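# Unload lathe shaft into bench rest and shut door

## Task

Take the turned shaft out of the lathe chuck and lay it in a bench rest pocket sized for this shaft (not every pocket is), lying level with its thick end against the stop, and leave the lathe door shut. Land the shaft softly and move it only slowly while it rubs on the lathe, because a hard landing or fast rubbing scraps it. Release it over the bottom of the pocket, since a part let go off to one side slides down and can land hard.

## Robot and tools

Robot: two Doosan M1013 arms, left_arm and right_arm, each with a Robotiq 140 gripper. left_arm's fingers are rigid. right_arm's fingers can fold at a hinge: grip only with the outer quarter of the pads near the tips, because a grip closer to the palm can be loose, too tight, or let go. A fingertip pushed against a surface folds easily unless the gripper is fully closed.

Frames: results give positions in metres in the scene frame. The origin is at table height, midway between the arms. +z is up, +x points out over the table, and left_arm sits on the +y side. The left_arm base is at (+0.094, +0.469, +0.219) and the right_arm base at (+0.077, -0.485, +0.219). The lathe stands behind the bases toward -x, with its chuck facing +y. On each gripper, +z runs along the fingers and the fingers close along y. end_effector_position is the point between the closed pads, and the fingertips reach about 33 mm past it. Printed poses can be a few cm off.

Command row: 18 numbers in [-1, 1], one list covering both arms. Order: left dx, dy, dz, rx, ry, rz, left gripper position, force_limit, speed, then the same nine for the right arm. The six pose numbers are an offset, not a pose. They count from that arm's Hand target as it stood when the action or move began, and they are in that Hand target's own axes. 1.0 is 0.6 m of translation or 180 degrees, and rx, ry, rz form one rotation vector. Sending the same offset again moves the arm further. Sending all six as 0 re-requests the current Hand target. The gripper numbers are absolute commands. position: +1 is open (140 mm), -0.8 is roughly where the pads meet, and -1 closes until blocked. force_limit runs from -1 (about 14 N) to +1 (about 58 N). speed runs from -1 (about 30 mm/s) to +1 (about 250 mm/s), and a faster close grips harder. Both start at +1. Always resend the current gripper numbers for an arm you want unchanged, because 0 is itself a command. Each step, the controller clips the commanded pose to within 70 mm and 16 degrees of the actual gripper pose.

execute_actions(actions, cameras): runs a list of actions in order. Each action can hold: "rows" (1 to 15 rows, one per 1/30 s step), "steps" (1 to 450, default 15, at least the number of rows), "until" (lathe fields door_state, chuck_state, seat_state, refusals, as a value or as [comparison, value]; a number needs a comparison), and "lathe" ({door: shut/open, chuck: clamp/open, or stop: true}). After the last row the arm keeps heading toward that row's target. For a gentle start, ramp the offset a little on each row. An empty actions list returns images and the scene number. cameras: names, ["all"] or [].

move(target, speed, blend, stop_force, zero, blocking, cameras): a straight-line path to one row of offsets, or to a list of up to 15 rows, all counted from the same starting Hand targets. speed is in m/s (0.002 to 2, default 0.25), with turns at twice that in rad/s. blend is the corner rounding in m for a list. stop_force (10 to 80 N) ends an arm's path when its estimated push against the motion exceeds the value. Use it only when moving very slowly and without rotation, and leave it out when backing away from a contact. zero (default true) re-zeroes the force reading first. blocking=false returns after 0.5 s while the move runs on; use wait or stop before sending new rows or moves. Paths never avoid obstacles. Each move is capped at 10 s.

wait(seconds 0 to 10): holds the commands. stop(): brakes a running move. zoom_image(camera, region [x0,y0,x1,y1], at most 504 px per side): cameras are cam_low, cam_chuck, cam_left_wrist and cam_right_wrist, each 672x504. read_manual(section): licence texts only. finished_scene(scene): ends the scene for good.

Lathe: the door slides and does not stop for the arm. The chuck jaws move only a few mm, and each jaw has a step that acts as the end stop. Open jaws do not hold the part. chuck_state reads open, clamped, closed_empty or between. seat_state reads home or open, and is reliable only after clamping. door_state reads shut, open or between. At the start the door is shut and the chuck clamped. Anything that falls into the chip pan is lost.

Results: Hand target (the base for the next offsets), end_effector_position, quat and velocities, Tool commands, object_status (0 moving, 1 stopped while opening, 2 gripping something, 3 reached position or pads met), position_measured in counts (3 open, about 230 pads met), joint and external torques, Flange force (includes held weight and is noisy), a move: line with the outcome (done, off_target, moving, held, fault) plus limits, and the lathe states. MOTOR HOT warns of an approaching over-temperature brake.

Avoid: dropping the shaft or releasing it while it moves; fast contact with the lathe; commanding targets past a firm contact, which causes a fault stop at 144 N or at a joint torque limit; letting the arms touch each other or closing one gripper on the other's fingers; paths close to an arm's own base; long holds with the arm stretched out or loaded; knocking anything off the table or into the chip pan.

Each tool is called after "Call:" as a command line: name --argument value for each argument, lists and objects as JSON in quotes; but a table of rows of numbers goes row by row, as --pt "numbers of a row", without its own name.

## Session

Call:
execute_actions --actions '[]'

Call:
zoom_image --camera "cam_low" --region '[200, 150, 440, 280]'

Call:
zoom_image --camera "cam_chuck" --region '[290, 190, 542, 379]'

Scene clock: 0.00 s.
left_arm: end_effector_position=(+0.8989, +0.4570, +0.3656) position_measured=3 object_status=3 end_effector_quat_wxyz=(-0.006, +0.874, -0.387, +0.294) | right_arm: end_effector_position=(+0.6345, +0.0606, +0.1319) position_measured=3 object_status=3 end_effector_quat_wxyz=(-0.294, +0.308, +0.905, -0.007)
Joint positions: left_arm=[-0.008 0.293 1.896 2.58 -0.464 -0.252] | right_arm=[0.554 0.852 1.449 3.598 -1.291 2.546]
Joint velocities: within noise
Joint torques (N m): no reading
External joint torques (N m): no reading
Flange force (N): no reading
Hand target: left_arm +0.8989, +0.4570, +0.3656; -0.006, +0.874, -0.387, +0.294 | right_arm +0.6345, +0.0606, +0.1319; -0.294, +0.308, +0.905, -0.007
Tool commands: left_gripper/position=+1.0 left_gripper/force_limit=+1.0 left_gripper/speed=+1.0 right_gripper/position=+1.0 right_gripper/force_limit=+1.0 right_gripper/speed=+1.0
lathe: door_state=shut chuck_state=clamped seat_state=home

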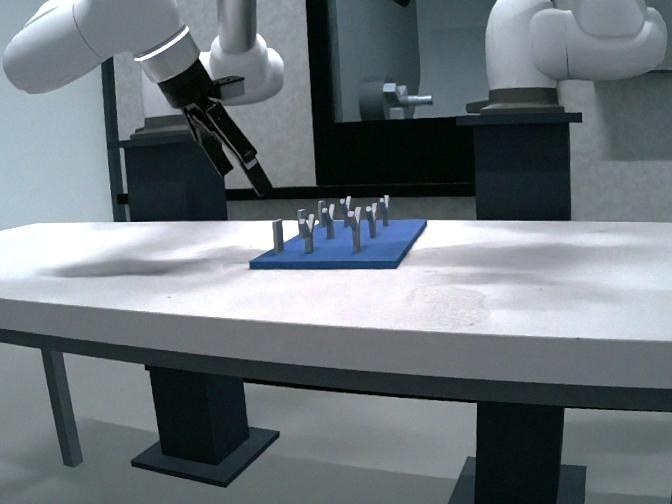

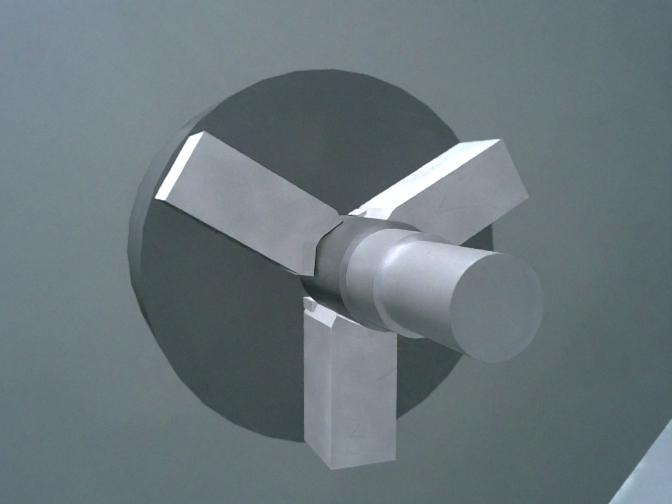

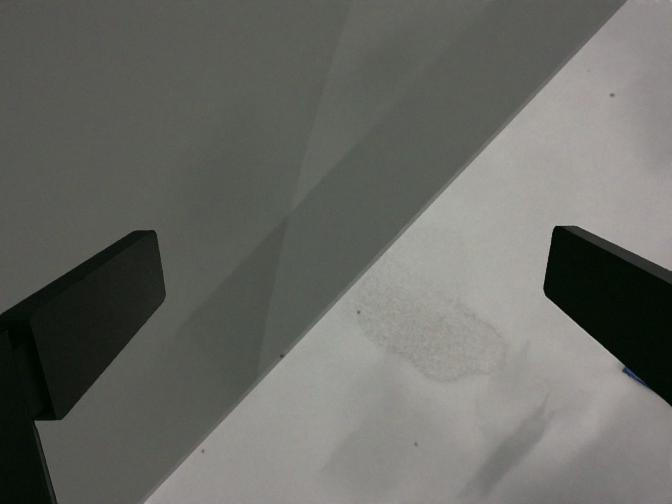

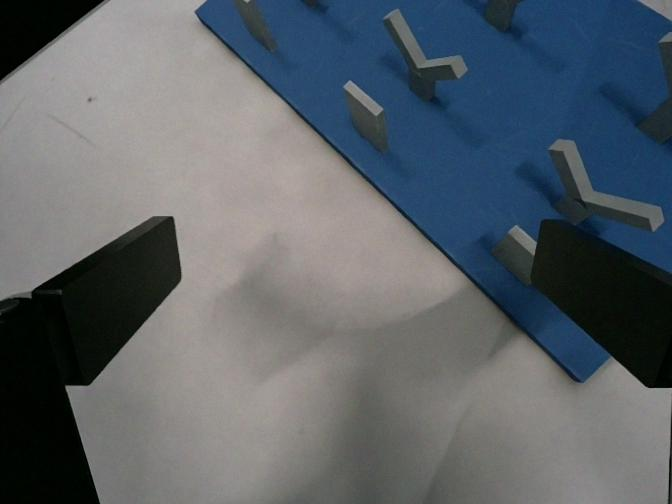

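Scaled by 2.100 from the camera's 672x504 image, which has a finer 960x720 frame.

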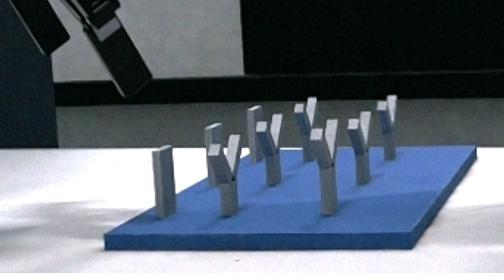

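Scaled by 2.000 from the camera's 672x504 image, which has a finer 960x720 frame.

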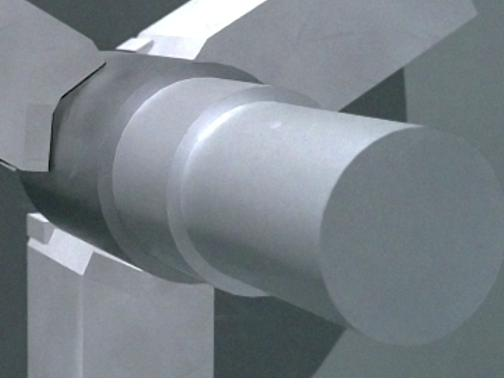

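Call:
execute_actions --actions '[{"lathe":{"door":"open"},"steps":1}]'

Call:
move --pt "0 0 0 0 0 0 1 1 1 0.1056 -0.0388 -0.1656 0 0 0 1 1 1" --pt "0 0 0 0 0 0 1 1 1 -0.5837 -0.492 -0.499 -0.1173 0.0431 0.184 1 1 1" --speed 0.35 --blend 0.04

Call:
move --target '[0.0945,0.8003,-0.3435,0.1684,-0.1753,-0.7371,1,1,1,-0.6892,-0.4532,-0.3333,-0.1173,0.0431,0.184,1,1,1]' --speed 0.35 --cameras '["cam_low","cam_left_wrist"]'

Call:
zoom_image --camera "cam_low" --region '[240, 180, 430, 280]'

Scene clock: 67.97 s.
left_arm: end_effector_position=(+0.8989, +0.4570, +0.3656) position_measured=3 object_status=3 end_effector_quat_wxyz=(-0.006, +0.874, -0.387, +0.294) | right_arm: end_effector_position=(+0.6345, +0.0606, +0.1319) position_measured=3 object_status=3 end_effector_quat_wxyz=(-0.294, +0.308, +0.905, -0.007)
Joint positions: left_arm=[-0.008 0.293 1.896 2.58 -0.464 -0.252] | right_arm=[0.554 0.852 1.449 3.598 -1.291 2.546]
Joint torques (N m): left_arm=[3.47 -67.8 -36.91 -3.51 1.35 -0.48] | right_arm=[-2.74 -111.24 -29.47 -1.96 -0.45 -0.02]
External joint torques (N m): left_arm=[-3.33 0.58 -0.13 -0.02 -0.38 0.47] | right_arm=[3.21 5.12 0.72 -0.01 -0.81 0.01]
Flange force (N): left_arm=[2.6 2.1 2.1] | right_arm=[-1.0 7.1 3.5]
Hand target: left_arm +0.8989, +0.4570, +0.3656; -0.006, +0.874, -0.387, +0.294 | right_arm +0.6345, +0.0606, +0.1319; -0.294, +0.308, +0.905, -0.007
Tool commands: left_gripper/position=+1.0 left_gripper/force_limit=+1.0 left_gripper/speed=+1.0 right_gripper/position=+1.0 right_gripper/force_limit=+1.0 right_gripper/speed=+1.0
lathe: door_state=between chuck_state=clamped seat_state=home

Scene clock: 70.37 s.
left_arm: end_effector_position=(+0.8989, +0.4570, +0.3656) position_measured=3 object_status=3 end_effector_quat_wxyz=(-0.006, +0.874, -0.387, +0.294) | right_arm: end_effector_position=(+0.8549, -0.4256, +0.2517) position_measured=3 object_status=3 end_effector_quat_wxyz=(-0.279, +0.599, +0.745, +0.094)
Joint positions: left_arm=[-0.008 0.293 1.896 2.58 -0.464 -0.252] | right_arm=[-0.145 0.733 1.416 3.584 -1.429 2.614]
Joint torques (N m): left_arm=[3.66 -67.86 -36.9 -3.52 1.33 -0.43] | right_arm=[-2.04 -106.51 -33.8 -2.22 -0.31 0.01]
External joint torques (N m): left_arm=[-3.53 0.62 -0.16 -0.02 -0.35 0.42] | right_arm=[2.32 4.71 1.05 -0.02 -0.9 -0.02]
Flange force (N): left_arm=[3.0 2.3 2.3] | right_arm=[-1.1 5.9 2.3]
Hand target: left_arm +0.8989, +0.4570, +0.3656; -0.006, +0.874, -0.387, +0.294 | right_arm +0.8550, -0.4257, +0.2517; -0.279, +0.599, +0.745, +0.094
Off the commanded pose: left_arm 0.000 m, 0 deg | right_arm 0.000 m, 0 deg.
lathe: door_state=open chuck_state=clamped seat_state=home
move: done

Scene clock: 74.40 s.
left_arm: end_effector_position=(+0.4987, +0.1271, +0.4506) position_measured=3 object_status=3 end_effector_quat_wxyz=(+0.000, +0.707, +0.707, +0.000) | right_arm: end_effector_position=(+0.7110, -0.9397, +0.2514) position_measured=3 object_status=3 end_effector_quat_wxyz=(-0.230, +0.818, +0.495, +0.184)
Joint positions: left_arm=[-0.815 0.016 1.935 3.142 -1.19 -3.908] | right_arm=[-0.843 0.733 1.417 3.584 -1.428 2.614]
Joint torques (N m): left_arm=[2.7 -41.25 -38.8 -3.97 0.35 -0.04] | right_arm=[-2.96 -106.78 -33.44 -2.18 -0.39 0.01]
External joint torques (N m): left_arm=[-2.63 0.31 -0.27 -0.01 -0.4 0.04] | right_arm=[3.09 4.81 0.49 -0.07 -0.81 -0.02]
Flange force (N): left_arm=[-4.1 -2.7 -0.9] | right_arm=[-0.7 7.6 2.1]
Hand target: left_arm +0.4987, +0.1271, +0.4506; +0.000, +0.707, +0.707, +0.000 | right_arm +0.7110, -0.9397, +0.2514; -0.230, +0.818, +0.495, +0.184
Off the commanded pose: left_arm 0.000 m, 0 deg | right_arm 0.000 m, 0 deg.
lathe: door_state=open chuck_state=clamped seat_state=home
move: done
Images, in order (width x height): cam_low 672x504, cam_left_wrist 672x504.

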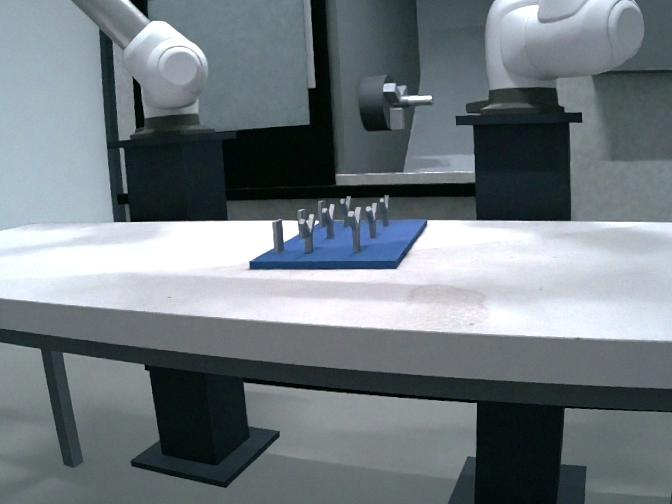

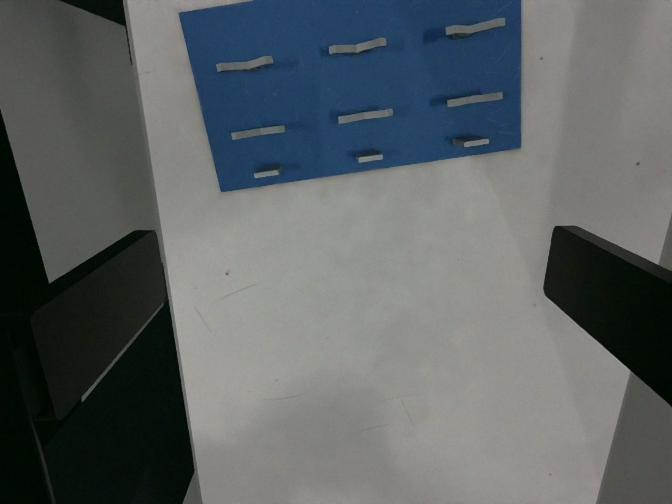

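Scaled by 2.653 from the camera's 672x504 image, which has a finer 960x720 frame.

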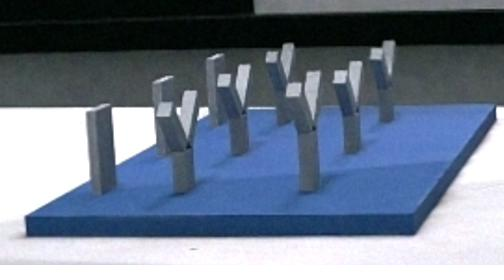

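Call:
zoom_image --camera "cam_left_wrist" --region '[400, 0, 560, 200]'

Call:
zoom_image --camera "cam_low" --region '[260, 190, 400, 275]'

Scaled by 2.520 from the camera's 672x504 image, which has a finer 960x720 frame.

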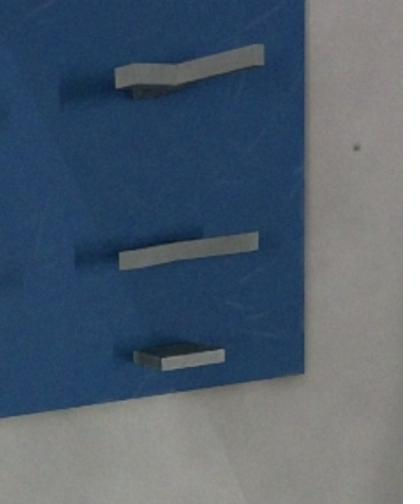

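Scaled by 3.600 from the camera's 672x504 image, which has a finer 960x720 frame.

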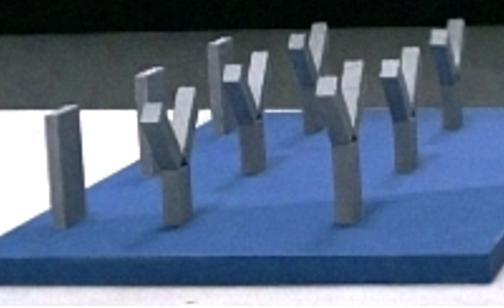

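Call:
move --pt "-0.0151 -0.3048 0.0837 0 0 0.5481 1 1 1 0 0 0 0 0 0 1 1 1" --pt "-0.0301 -0.6097 0.1673 0 0 -0.9037 1 1 1 0 0 0 0 0 0 1 1 1" --pt "-0.0452 -0.9145 0.251 0 0 -0.3556 1 1 1 0 0 0 0 0 0 1 1 1" --speed 0.5 --blend 0.04

Call:
move --pt "0 -0.392 -0.162 0.25 0 0 1 1 1 0 0 0 0 0 0 1 1 1" --pt "0 -0.554 -0.554 0.5 0 0 1 1 1 0 0 0 0 0 0 1 1 1" --speed 0.3 --blend 0.02 --cameras '["cam_low"]'

Scene clock: 142.47 s.
left_arm: end_effector_position=(-0.0501, +0.1004, +0.2998) position_measured=3 object_status=3 end_effector_quat_wxyz=(+0.000, +0.225, +0.974, +0.000) | right_arm: end_effector_position=(+0.7110, -0.9397, +0.2514) position_measured=3 object_status=3 end_effector_quat_wxyz=(-0.230, +0.818, +0.495, +0.184)
Joint positions: left_arm=[-2.079 -0.057 2.322 3.142 -0.877 -0.005] | right_arm=[-0.843 0.733 1.417 3.584 -1.428 2.614]
Joint torques (N m): left_arm=[3.23 -26.88 -32.24 -3.38 0.39 -0.35] | right_arm=[-3.12 -106.82 -33.52 -2.25 -0.38 -0.04]
External joint torques (N m): left_arm=[-3.28 0.34 -0.11 0.02 -0.4 0.35] | right_arm=[3.33 5.3 0.79 0.01 -0.81 0.04]
Flange force (N): left_arm=[7.4 -0.7 -0.6] | right_arm=[-0.7 7.8 2.7]
Hand target: left_arm -0.0500, +0.1003, +0.2998; +0.000, +0.225, +0.974, +0.000 | right_arm +0.7110, -0.9397, +0.2514; -0.230, +0.818, +0.495, +0.184
Off the commanded pose: left_arm 0.000 m, 0 deg | right_arm 0.000 m, 0 deg.
lathe: door_state=open chuck_state=clamped seat_state=home
move: done

Scene clock: 145.63 s.
left_arm: end_effector_position=(-0.1961, -0.1983, +0.6321) position_measured=3 object_status=3 end_effector_quat_wxyz=(-0.159, +0.159, +0.689, -0.689) | right_arm: end_effector_position=(+0.7110, -0.9397, +0.2514) position_measured=3 object_status=3 end_effector_quat_wxyz=(-0.230, +0.818, +0.495, +0.184)
Joint positions: left_arm=[-2.079 -0.057 2.322 3.135 0.694 0.006] | right_arm=[-0.843 0.733 1.417 3.584 -1.428 2.614]
Joint torques (N m): left_arm=[3.52 -29.73 -34.98 -3.33 2.93 -0.5] | right_arm=[-3.19 -106.78 -33.44 -2.18 -0.37 0]
External joint torques (N m): left_arm=[-3.54 0.42 -0.12 -0.01 -0.2 0.45] | right_arm=[3.19 5.19 0.7 -0.06 -0.83 -0.01]
Flange force (N): left_arm=[10.3 0.0 0.8] | right_arm=[-0.8 7.7 2.4]
Hand target: left_arm -0.1960, -0.1984, +0.6321; -0.159, +0.159, +0.689, -0.689 | right_arm +0.7110, -0.9397, +0.2514; -0.230, +0.818, +0.495, +0.184
Off the commanded pose: left_arm 0.000 m, 0 deg | right_arm 0.000 m, 0 deg.
lathe: door_state=open chuck_state=clamped seat_state=home
move: done
Images, in order (width x height): cam_low 672x504.

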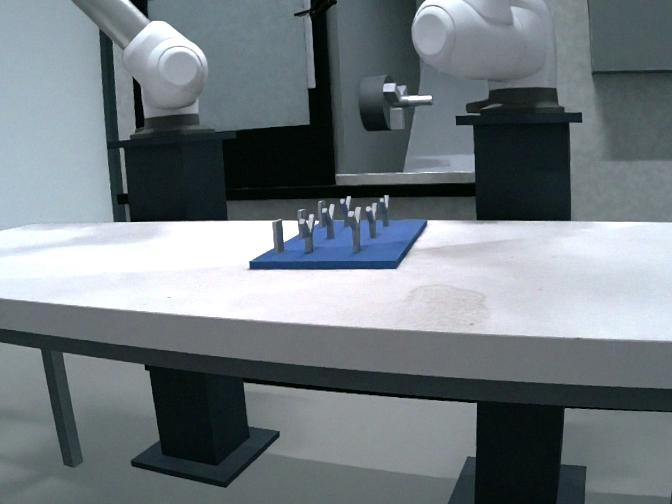

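Next: yaw to face the lathe and approach.

Call:
move --pt "0.5263 0.3025 -0.1117 0 0.3556 0 1 1 1 0 0 0 0 0 0 1 1 1" --pt "0.7665 0.5517 0.0425 0 0.3556 0 1 1 1 0 0 0 0 0 0 1 1 1" --speed '[0.3,0.15]' --blend 0.03 --cameras '["cam_low","cam_chuck","cam_left_wrist"]'

Call:
zoom_image --camera "cam_left_wrist" --region '[260, 50, 440, 320]'

Scene clock: 160.57 s.
left_arm: end_effector_position=(-0.6203, -0.0194, +0.3011) position_measured=3 object_status=3 end_effector_quat_wxyz=(+0.500, -0.500, -0.500, +0.500) | right_arm: end_effector_position=(+0.7110, -0.9397, +0.2514) position_measured=3 object_status=3 end_effector_quat_wxyz=(-0.230, +0.818, +0.495, +0.184)
Joint positions: left_arm=[-2.338 0.75 2.033 4.027 1.338 -0.275] | right_arm=[-0.843 0.733 1.417 3.584 -1.428 2.614]
Joint torques (N m): left_arm=[3.77 -85.96 -13.19 -1.85 2.98 -0.49] | right_arm=[-3.12 -106.93 -33.52 -2.2 -0.37 -0.01]
External joint torques (N m): left_arm=[-3.75 1.54 -0.16 0.17 -0.36 0.45] | right_arm=[3.14 5.15 0.69 -0.05 -0.82 0]
Flange force (N): left_arm=[3.1 2.8 5.3] | right_arm=[-0.8 7.7 2.4]
Hand target: left_arm -0.6203, -0.0194, +0.3010; +0.500, -0.500, -0.500, +0.500 | right_arm +0.7110, -0.9397, +0.2514; -0.230, +0.818, +0.495, +0.184
Off the commanded pose: left_arm 0.000 m, 0 deg | right_arm 0.000 m, 0 deg.
lathe: door_state=open chuck_state=clamped seat_state=home
move: done
Images, in order (width x height): cam_low 672x504, cam_chuck 672x504, cam_left_wrist 672x504.

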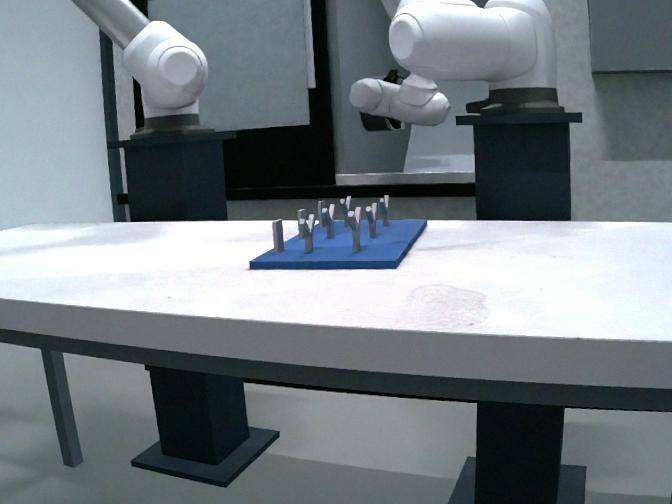

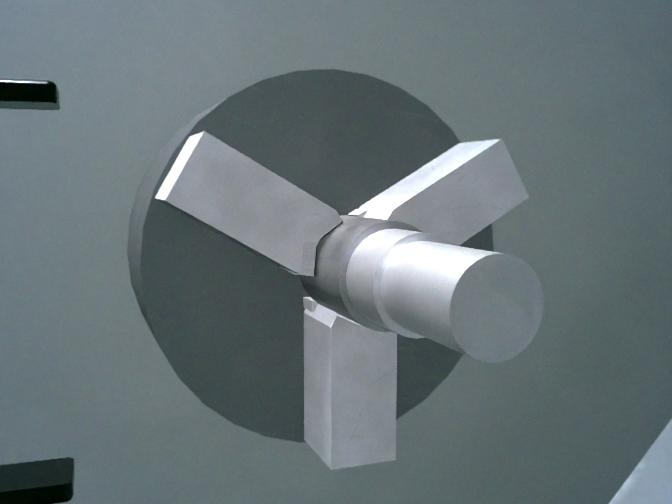

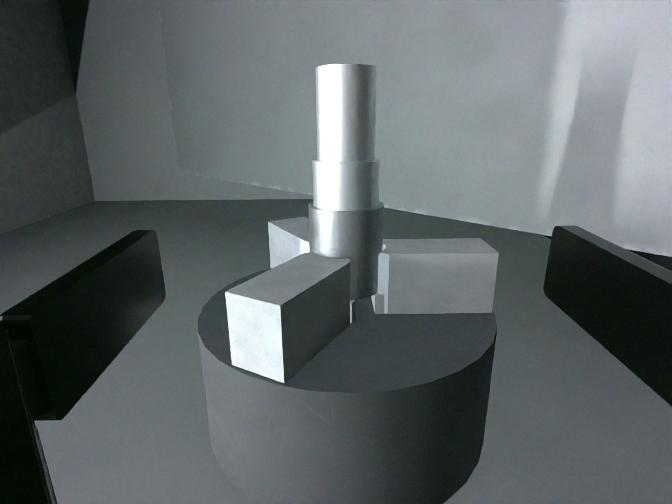

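Scaled by 1.867 from the camera's 672x504 image, which has a finer 960x720 frame.

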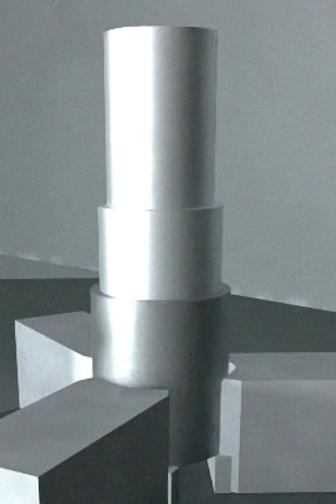

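Call:
move --pt "0 0.0017 0.1662 0 0 0 1 1 1 0 0 0 0 0 0 1 1 1" --pt "0.0115 0.0015 0.2317 0 0 0 1 1 1 0 0 0 0 0 0 1 1 1" --speed '[0.12,0.06]' --blend 0.01 --stop_force 40 --cameras '["cam_chuck","cam_left_wrist"]'

Call:
zoom_image --camera "cam_left_wrist" --region '[230, 20, 470, 440]'

Scene clock: 176.17 s.
left_arm: end_effector_position=(-0.7593, -0.0124, +0.3001) position_measured=3 object_status=3 end_effector_quat_wxyz=(+0.500, -0.500, -0.500, +0.500) | right_arm: end_effector_position=(+0.7110, -0.9397, +0.2514) position_measured=3 object_status=3 end_effector_quat_wxyz=(-0.230, +0.818, +0.495, +0.184)
Joint positions: left_arm=[-2.492 0.815 1.849 3.9 1.21 -0.322] | right_arm=[-0.843 0.733 1.417 3.584 -1.428 2.614]
Joint torques (N m): left_arm=[3.13 -95.29 -18.84 -2.3 2.94 -0.48] | right_arm=[-2.9 -106.7 -33.48 -2.19 -0.37 -0.02]
External joint torques (N m): left_arm=[-3.25 0.79 0.03 0.03 -0.36 0.43] | right_arm=[2.83 5.25 0.89 -0.05 -0.84 0.01]
Flange force (N): left_arm=[3.4 1.2 3.5] | right_arm=[-1.1 7.2 2.5]
Hand target: left_arm -0.7593, -0.0124, +0.3001; +0.500, -0.500, -0.500, +0.500 | right_arm +0.7110, -0.9397, +0.2514; -0.230, +0.818, +0.495, +0.184
Off the commanded pose: left_arm 0.000 m, 0 deg | right_arm 0.000 m, 0 deg.
lathe: door_state=open chuck_state=clamped seat_state=home
move: done
Images, in order (width x height): cam_chuck 672x504, cam_left_wrist 672x504.

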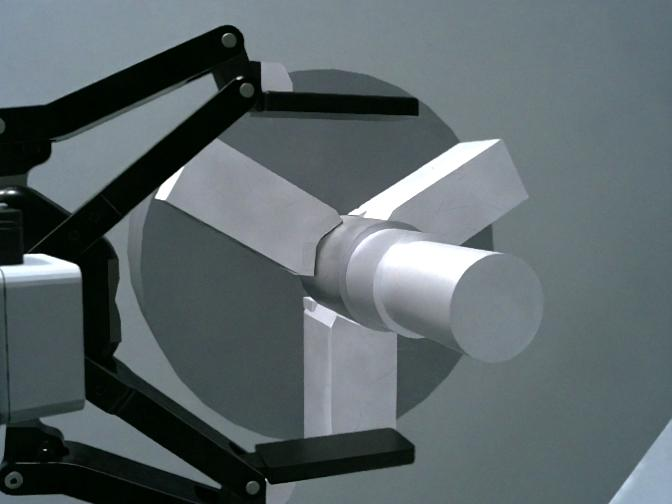

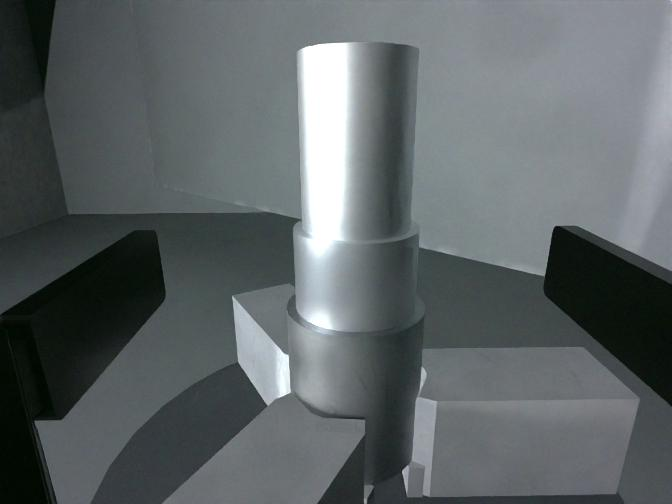

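Scaled by 1.200 from the camera's 672x504 image, which has a finer 960x720 frame.

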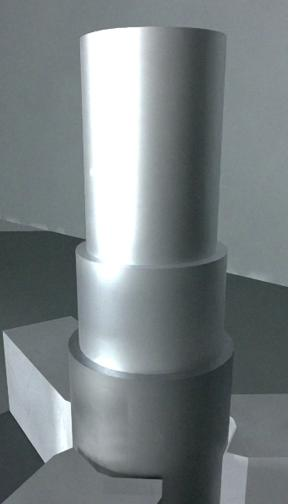

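Call:
move --target '[0.005,0,0,0,0,0,1,1,1,0,0,0,0,0,0,1,1,1]' --speed 0.05

Call:
execute_actions --actions '[{"rows":[[0,0,0,0,0,0,-1,-1,-1,0,0,0,0,0,0,1,1,1]],"steps":100}]' --cameras '["cam_chuck","cam_left_wrist"]'

Call:
zoom_image --camera "cam_left_wrist" --region '[250, 180, 470, 400]'

Scene clock: 189.07 s.
left_arm: end_effector_position=(-0.7593, -0.0094, +0.3001) position_measured=3 object_status=3 end_effector_quat_wxyz=(+0.500, -0.500, -0.500, +0.500) | right_arm: end_effector_position=(+0.7110, -0.9397, +0.2514) position_measured=3 object_status=3 end_effector_quat_wxyz=(-0.230, +0.818, +0.495, +0.184)
Joint positions: left_arm=[-2.495 0.813 1.853 3.896 1.211 -0.319] | right_arm=[-0.843 0.733 1.417 3.584 -1.428 2.614]
Joint torques (N m): left_arm=[3.16 -95.14 -18.95 -2.28 2.94 -0.52] | right_arm=[-3.04 -106.81 -33.59 -2.22 -0.4 -0.06]
External joint torques (N m): left_arm=[-3.29 0.86 0.2 0 -0.36 0.47] | right_arm=[3.07 4.96 0.73 -0.03 -0.8 0.05]
Flange force (N): left_arm=[3.8 1.3 3.3] | right_arm=[-0.7 7.3 2.4]
Hand target: left_arm -0.7593, -0.0094, +0.3001; +0.500, -0.500, -0.500, +0.500 | right_arm +0.7110, -0.9397, +0.2514; -0.230, +0.818, +0.495, +0.184
Off the commanded pose: left_arm 0.000 m, 0 deg | right_arm 0.000 m, 0 deg.
lathe: door_state=open chuck_state=clamped seat_state=home
move: done

Scene clock: 192.63 s.
left_arm: end_effector_position=(-0.7593, -0.0094, +0.3000) position_measured=163 object_status=2 end_effector_quat_wxyz=(+0.500, -0.500, -0.500, +0.500) | right_arm: end_effector_position=(+0.7110, -0.9397, +0.2514) position_measured=3 object_status=3 end_effector_quat_wxyz=(-0.230, +0.818, +0.495, +0.184)
Joint positions: left_arm=[-2.495 0.813 1.853 3.896 1.211 -0.319] | right_arm=[-0.843 0.733 1.417 3.584 -1.428 2.614]
Joint torques (N m): left_arm=[1.54 -96.7 -20.07 -2.22 3.47 -0.6] | right_arm=[-3.12 -106.55 -33.61 -2.2 -0.36 0]
External joint torques (N m): left_arm=[-1.74 2.37 1.3 -0.06 -0.83 0.56] | right_arm=[3.36 4.78 0.76 -0.04 -0.84 -0.01]
Flange force (N): left_arm=[2.9 3.0 1.5] | right_arm=[-0.3 7.1 2.5]
Hand target: left_arm -0.7593, -0.0094, +0.3001; +0.500, -0.500, -0.500, +0.500 | right_arm +0.7110, -0.9397, +0.2514; -0.230, +0.818, +0.495, +0.184
Off the commanded pose: left_arm 0.000 m, 0 deg | right_arm 0.000 m, 0 deg.
lathe: door_state=open chuck_state=clamped seat_state=home
Images, in order (width x height): cam_chuck 672x504, cam_left_wrist 672x504.

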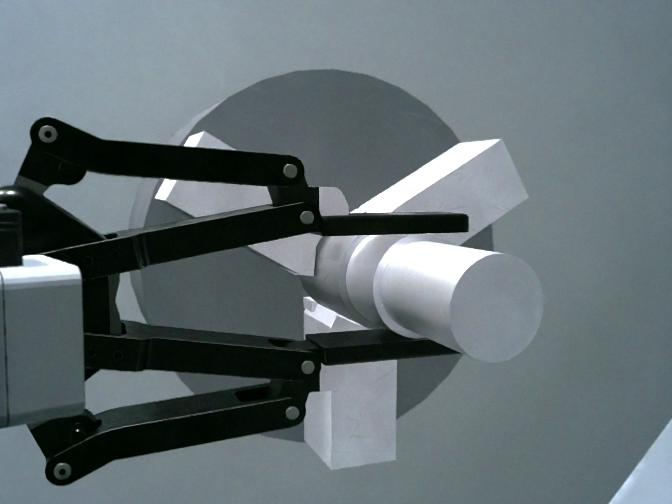

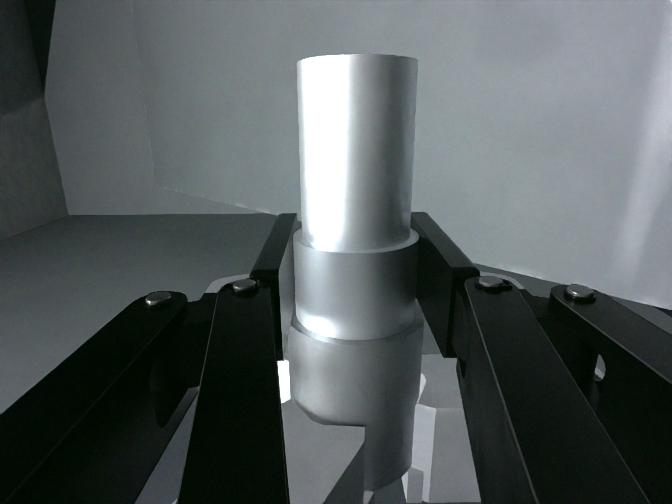

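Scaled by 2.291 from the camera's 672x504 image, which has a finer 960x720 frame.

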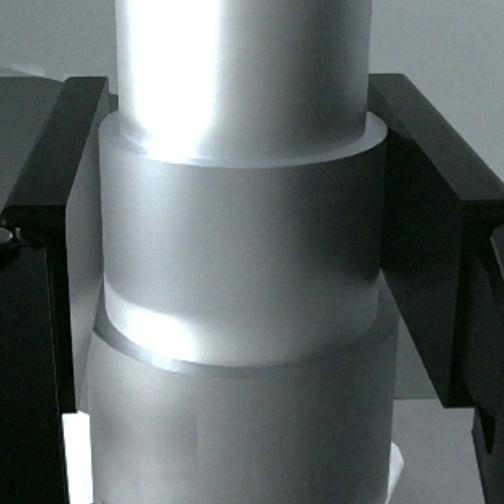

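Call:
execute_actions --actions '[{"rows":[[0,0,0,0,0,0,-0.98,0.0,-1,0,0,0,0,0,0,1,1,1]],"steps":40},{"lathe":{"chuck":"open"},"steps":150,"until":{"lathe":{"chuck_state":"open"}}},{"steps":10}]'

Call:
move --target '[0.1,0,0,0,0,0,-0.98,0,-1,0,0,0,0,0,0,1,1,1]' --speed 0.015 --stop_force 20 --cameras '["cam_chuck","cam_left_wrist"]'

Scene clock: 208.57 s.
left_arm: end_effector_position=(-0.7593, -0.0094, +0.3000) position_measured=165 object_status=2 end_effector_quat_wxyz=(+0.500, -0.500, -0.500, +0.500) | right_arm: end_effector_position=(+0.7110, -0.9397, +0.2514) position_measured=3 object_status=3 end_effector_quat_wxyz=(-0.230, +0.818, +0.495, +0.184)
Joint positions: left_arm=[-2.495 0.813 1.853 3.896 1.211 -0.319] | right_arm=[-0.843 0.733 1.417 3.584 -1.428 2.614]
Joint torques (N m): left_arm=[3.29 -101.43 -22.14 -2.86 5.04 -0.4] | right_arm=[-2.98 -106.9 -33.54 -2.19 -0.37 -0.03]
External joint torques (N m): left_arm=[-3.42 7.08 3.36 0.58 -2.4 0.35] | right_arm=[3.29 4.79 0.5 -0.06 -0.83 0.02]
External joint torques at the end of the 1st action: left_arm=[3.41 1.01 5.08 -0.09 -0.12 0.56] | right_arm=[2.9 4.82 0.68 -0.08 -0.83 0.03]
External joint torques at the end of the 2nd action: left_arm=[-3.49 7.34 3.35 0.58 -2.39 0.36] | right_arm=[2.92 4.75 0.52 -0.04 -0.78 0]
Flange force (N): left_arm=[3.7 7.8 3.8] | right_arm=[-0.5 7.7 2.1]
Flange force at the end of the 1st action (N): left_arm=[3.7 0.9 -10.5] | right_arm=[-0.8 7.1 2.2]
Flange force at the end of the 2nd action (N): left_arm=[3.6 8.2 4.0] | right_arm=[-0.8 7.4 2.0]
Hand target: left_arm -0.7593, -0.0094, +0.3001; +0.500, -0.500, -0.500, +0.500 | right_arm +0.7110, -0.9397, +0.2514; -0.230, +0.818, +0.495, +0.184
Off the commanded pose: left_arm 0.000 m, 0 deg | right_arm 0.000 m, 0 deg.
lathe: door_state=open chuck_state=open seat_state=home

Scene clock: 213.33 s.
left_arm: end_effector_position=(-0.7593, +0.0506, +0.3001) position_measured=165 object_status=2 end_effector_quat_wxyz=(+0.500, -0.500, -0.500, +0.500) | right_arm: end_effector_position=(+0.7110, -0.9397, +0.2514) position_measured=3 object_status=3 end_effector_quat_wxyz=(-0.230, +0.818, +0.495, +0.184)
Joint positions: left_arm=[-2.564 0.784 1.935 3.813 1.232 -0.258] | right_arm=[-0.843 0.733 1.417 3.584 -1.428 2.614]
Joint torques (N m): left_arm=[3.24 -97.39 -20.28 -2.51 5.09 -0.38] | right_arm=[-3.11 -107.03 -33.36 -2.22 -0.42 -0.02]
External joint torques (N m): left_arm=[-3.39 6.89 3.22 0.43 -2.4 0.34] | right_arm=[3.31 5.6 0.63 -0.02 -0.78 0.01]
Flange force (N): left_arm=[4.1 7.8 3.7] | right_arm=[-1.0 8.5 2.6]
Hand target: left_arm -0.7593, +0.0506, +0.3001; +0.500, -0.500, -0.500, +0.500 | right_arm +0.7110, -0.9397, +0.2514; -0.230, +0.818, +0.495, +0.184
Off the commanded pose: left_arm 0.000 m, 0 deg | right_arm 0.000 m, 0 deg.
lathe: door_state=open chuck_state=open seat_state=open
move: done
Images, in order (width x height): cam_chuck 672x504, cam_left_wrist 672x504.

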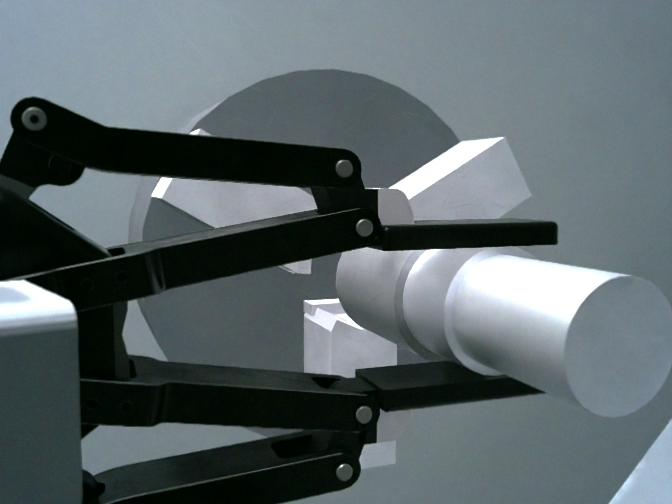

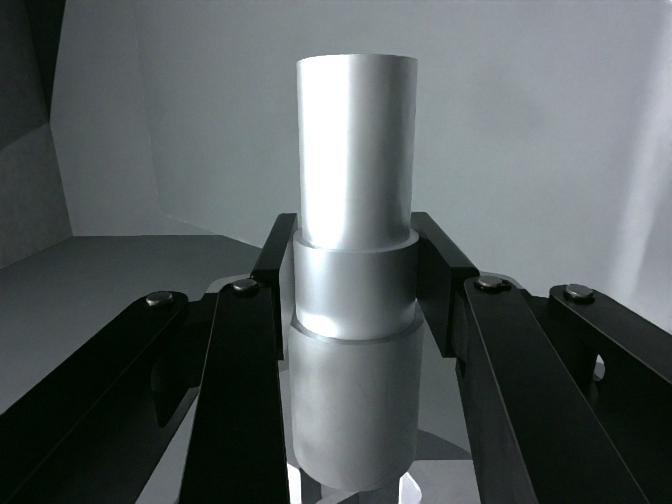

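Call:
move --pt "-0.051 -0.1665 -0.5155 0 0 0 -0.98 0 -1 0 0 0 0 0 0 1 1 1" --pt "-0.415 -0.5523 -0.94 0 -0.3556 0 -0.98 0 -1 0 0 0 0 0 0 1 1 1" --speed '[0.1,0.22]' --blend 0.02

Call:
move --pt "0 0.392 -0.162 -0.25 0 0 -0.98 0 -1 0 0 0 0 0 0 1 1 1" --pt "0 0.554 -0.554 -0.5 0 0 -0.98 0 -1 0 0 0 0 0 0 1 1 1" --speed 0.25 --blend 0.02 --cameras '["cam_left_wrist"]'

Scene clock: 291.43 s.
left_arm: end_effector_position=(-0.1956, -0.1989, +0.6316) position_measured=165 object_status=2 end_effector_quat_wxyz=(-0.159, +0.159, +0.689, -0.689) | right_arm: end_effector_position=(+0.7110, -0.9397, +0.2514) position_measured=3 object_status=3 end_effector_quat_wxyz=(-0.230, +0.818, +0.495, +0.184)
Joint positions: left_arm=[-2.077 -0.056 2.322 3.137 0.696 0.004] | right_arm=[-0.843 0.733 1.417 3.584 -1.428 2.614]
Joint torques (N m): left_arm=[3.43 -34.37 -39.67 -3.28 5.26 -0.02] | right_arm=[-3 -106.59 -33.54 -2.24 -0.39 -0.01]
External joint torques (N m): left_arm=[-3.45 4.94 4.56 -0.06 -2.47 -0.03] | right_arm=[3.21 4.8 0.84 0 -0.81 0]
Flange force (N): left_arm=[8.8 5.6 0.9] | right_arm=[-0.4 6.9 2.6]
Hand target: left_arm -0.1956, -0.1989, +0.6316; -0.159, +0.159, +0.689, -0.689 | right_arm +0.7110, -0.9397, +0.2514; -0.230, +0.818, +0.495, +0.184
Off the commanded pose: left_arm 0.000 m, 0 deg | right_arm 0.000 m, 0 deg.
lathe: door_state=open chuck_state=open seat_state=open
move: done

Scene clock: 295.03 s.
left_arm: end_effector_position=(-0.0496, +0.0998, +0.2993) position_measured=165 object_status=2 end_effector_quat_wxyz=(+0.000, +0.225, +0.974, +0.000) | right_arm: end_effector_position=(+0.7110, -0.9397, +0.2514) position_measured=3 object_status=3 end_effector_quat_wxyz=(-0.230, +0.818, +0.495, +0.184)
Joint positions: left_arm=[-2.077 -0.056 2.322 3.142 -0.875 -0.003] | right_arm=[-0.843 0.733 1.417 3.584 -1.428 2.614]
Joint torques (N m): left_arm=[3.43 -29.47 -34.75 -3.24 0.19 -0.47] | right_arm=[-3.01 -106.53 -33.64 -2.24 -0.35 -0.01]
External joint torques (N m): left_arm=[-3.45 2.8 2.42 -0.12 -0.2 0.47] | right_arm=[3.19 5.01 0.8 0 -0.84 0]
Flange force (N): left_arm=[7.5 -0.9 6.0] | right_arm=[-0.6 7.2 2.5]
Hand target: left_arm -0.0496, +0.0999, +0.2993; +0.000, +0.225, +0.974, +0.000 | right_arm +0.7110, -0.9397, +0.2514; -0.230, +0.818, +0.495, +0.184
Off the commanded pose: left_arm 0.000 m, 0 deg | right_arm 0.000 m, 0 deg.
lathe: door_state=open chuck_state=open seat_state=open
move: done
Images, in order (width x height): cam_left_wrist 672x504.

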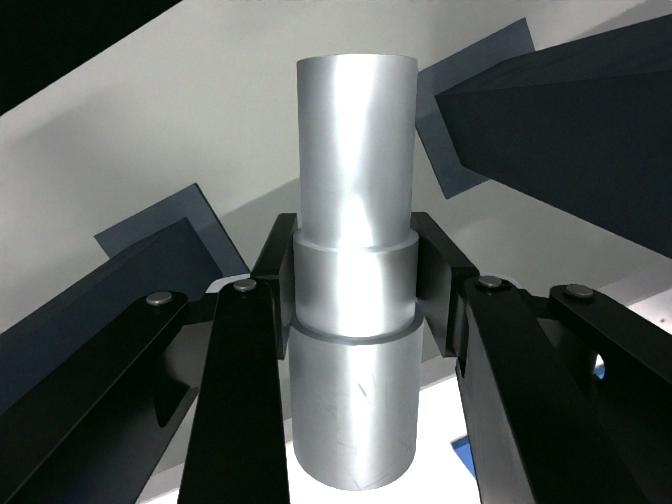

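Call:
move --target '[-0.9598,0.6922,0.0822,0,0,0.3117,-0.98,0,-1,0,0,0,0,0,0,1,1,1]' --speed 0.3

Call:
execute_actions --actions '[{"lathe":{"door":"shut"},"steps":5}]' --cameras '["cam_low","cam_left_wrist"]'

Call:
zoom_image --camera "cam_left_wrist" --region '[200, 0, 520, 240]'

Call:
zoom_image --camera "cam_low" --region '[250, 80, 450, 280]'

Scene clock: 306.03 s.
left_arm: end_effector_position=(+0.6501, +0.2203, +0.2502) position_measured=165 object_status=2 end_effector_quat_wxyz=(+0.000, +0.657, +0.754, +0.000) | right_arm: end_effector_position=(+0.7110, -0.9397, +0.2514) position_measured=3 object_status=3 end_effector_quat_wxyz=(-0.230, +0.818, +0.495, +0.184)
Joint positions: left_arm=[-0.526 0.321 1.989 3.142 -0.831 2.527] | right_arm=[-0.843 0.733 1.417 3.584 -1.428 2.614]
Joint torques (N m): left_arm=[3.45 -67.5 -33.16 -3.14 0.42 -0.89] | right_arm=[-3.16 -106.73 -33.41 -2.23 -0.4 -0.02]
External joint torques (N m): left_arm=[-3.39 3.45 2.14 -0.02 -0.47 0.89] | right_arm=[3.09 4.9 0.58 -0.03 -0.79 0.01]
Flange force (N): left_arm=[-3.7 -1.8 4.7] | right_arm=[-0.7 7.5 2.2]
Hand target: left_arm +0.6502, +0.2203, +0.2502; +0.000, +0.657, +0.754, +0.000 | right_arm +0.7110, -0.9397, +0.2514; -0.230, +0.818, +0.495, +0.184
Off the commanded pose: left_arm 0.000 m, 0 deg | right_arm 0.000 m, 0 deg.
lathe: door_state=open chuck_state=open seat_state=open
move: done

Scene clock: 306.40 s.
left_arm: end_effector_position=(+0.6502, +0.2203, +0.2502) position_measured=165 object_status=2 end_effector_quat_wxyz=(+0.000, +0.657, +0.754, +0.000) | right_arm: end_effector_position=(+0.7110, -0.9397, +0.2514) position_measured=3 object_status=3 end_effector_quat_wxyz=(-0.230, +0.818, +0.495, +0.184)
Joint positions: left_arm=[-0.526 0.321 1.989 3.142 -0.831 2.527] | right_arm=[-0.843 0.733 1.417 3.584 -1.428 2.614]
Joint torques (N m): left_arm=[3.53 -68.49 -33.59 -3.21 0.42 -0.45] | right_arm=[-2.91 -106.7 -33.63 -2.22 -0.36 -0.05]
External joint torques (N m): left_arm=[-3.45 4.46 2.54 0.05 -0.47 0.45] | right_arm=[2.94 4.8 0.85 -0.03 -0.85 0.04]
Flange force (N): left_arm=[-4.7 -1.8 6.1] | right_arm=[-0.6 6.7 2.4]
Hand target: left_arm +0.6502, +0.2203, +0.2502; +0.000, +0.657, +0.754, +0.000 | right_arm +0.7110, -0.9397, +0.2514; -0.230, +0.818, +0.495, +0.184
Tool commands: left_gripper/position=-0.98 left_gripper/force_limit=+0.0 left_gripper/speed=-1.0 right_gripper/position=+1.0 right_gripper/force_limit=+1.0 right_gripper/speed=+1.0
Off the commanded pose: left_arm 0.000 m, 0 deg | right_arm 0.000 m, 0 deg.
lathe: door_state=between chuck_state=open seat_state=open
Images, in order (width x height): cam_low 672x504, cam_left_wrist 672x504.

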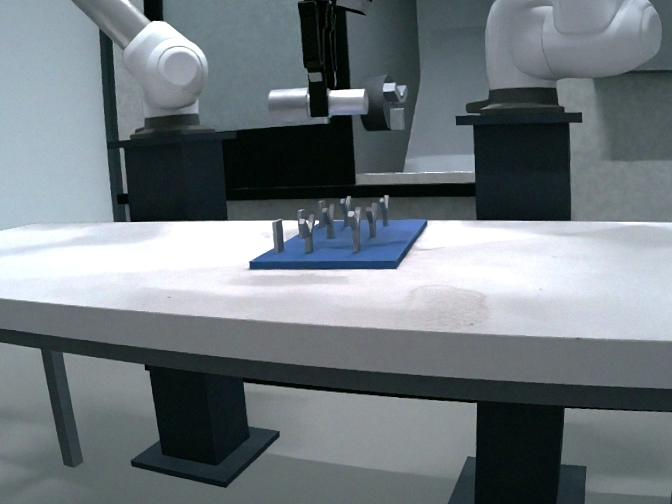

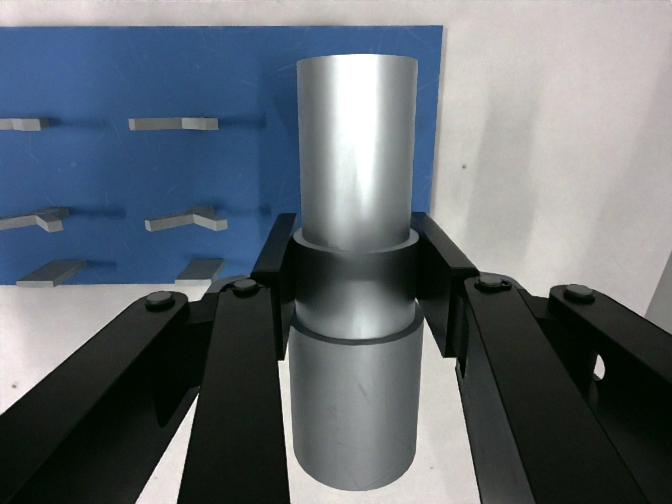

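Scaled by 1.575 from the camera's 672x504 image, which has a finer 960x720 frame.

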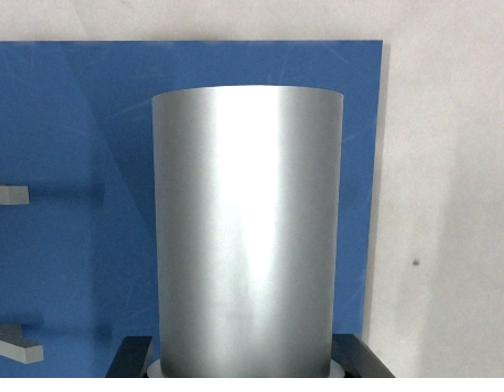

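Scaled by 2.520 from the camera's 672x504 image, which has a finer 960x720 frame.

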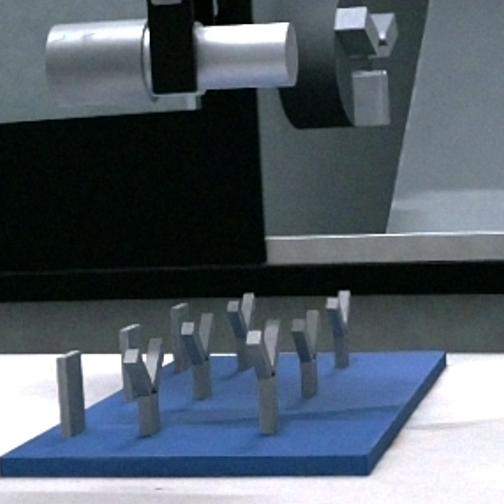

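Call:
move --target '[0,0,0.2,0,0,0,-0.98,0,-1,0,0,0,0,0,0,1,1,1]' --speed 0.12 --cameras '["cam_low","cam_left_wrist"]'

Call:
zoom_image --camera "cam_left_wrist" --region '[200, 20, 540, 275]'

Call:
zoom_image --camera "cam_low" --region '[250, 150, 410, 270]'

Scene clock: 329.20 s.
left_arm: end_effector_position=(+0.6502, +0.2203, +0.1302) position_measured=165 object_status=2 end_effector_quat_wxyz=(+0.000, +0.657, +0.754, +0.000) | right_arm: end_effector_position=(+0.7110, -0.9397, +0.2514) position_measured=3 object_status=3 end_effector_quat_wxyz=(-0.230, +0.818, +0.495, +0.184)
Joint positions: left_arm=[-0.526 0.482 2.047 3.142 -0.612 2.527] | right_arm=[-0.843 0.733 1.417 3.584 -1.428 2.614]
Joint torques (N m): left_arm=[3.22 -78.97 -26.32 -2.5 0.69 -0.43] | right_arm=[-2.92 -106.95 -33.56 -2.23 -0.37 -0.02]
External joint torques (N m): left_arm=[-2.99 6.32 2.16 0.03 -0.73 0.43] | right_arm=[2.94 5.45 0.74 -0.02 -0.82 0.01]
Flange force (N): left_arm=[-5.0 0.1 8.7] | right_arm=[-1.2 7.9 2.5]
Hand target: left_arm +0.6502, +0.2204, +0.1302; +0.000, +0.657, +0.754, +0.000 | right_arm +0.7110, -0.9397, +0.2514; -0.230, +0.818, +0.495, +0.184
Off the commanded pose: left_arm 0.000 m, 0 deg | right_arm 0.000 m, 0 deg.
lathe: door_state=shut chuck_state=open seat_state=open
move: done
Images, in order (width x height): cam_low 672x504, cam_left_wrist 672x504.

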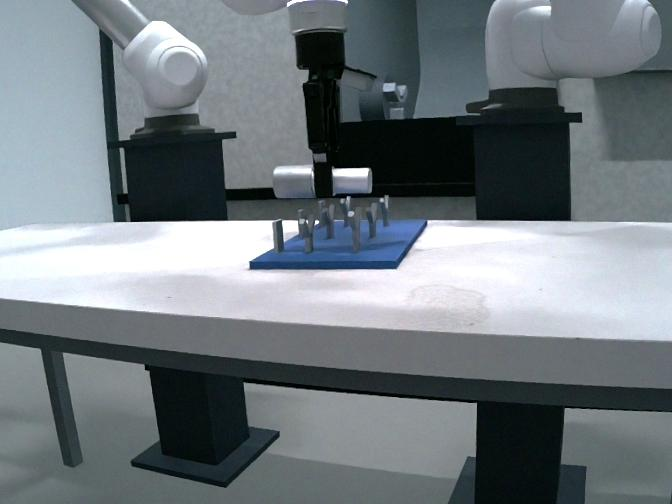

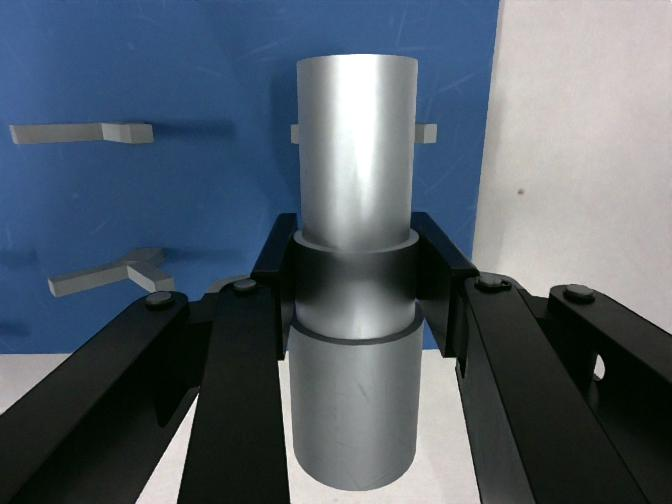

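Scaled by 1.482 from the camera's 672x504 image, which has a finer 960x720 frame.

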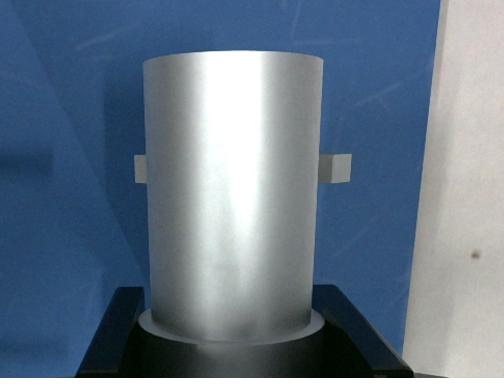

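Scaled by 3.150 from the camera's 672x504 image, which has a finer 960x720 frame.

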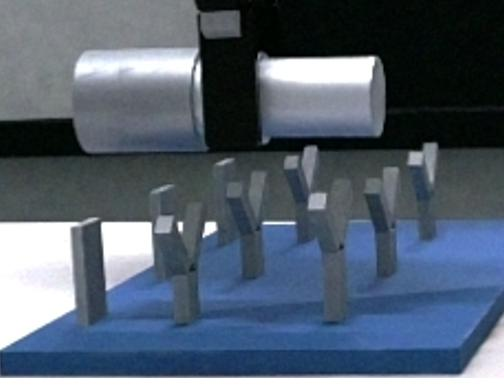

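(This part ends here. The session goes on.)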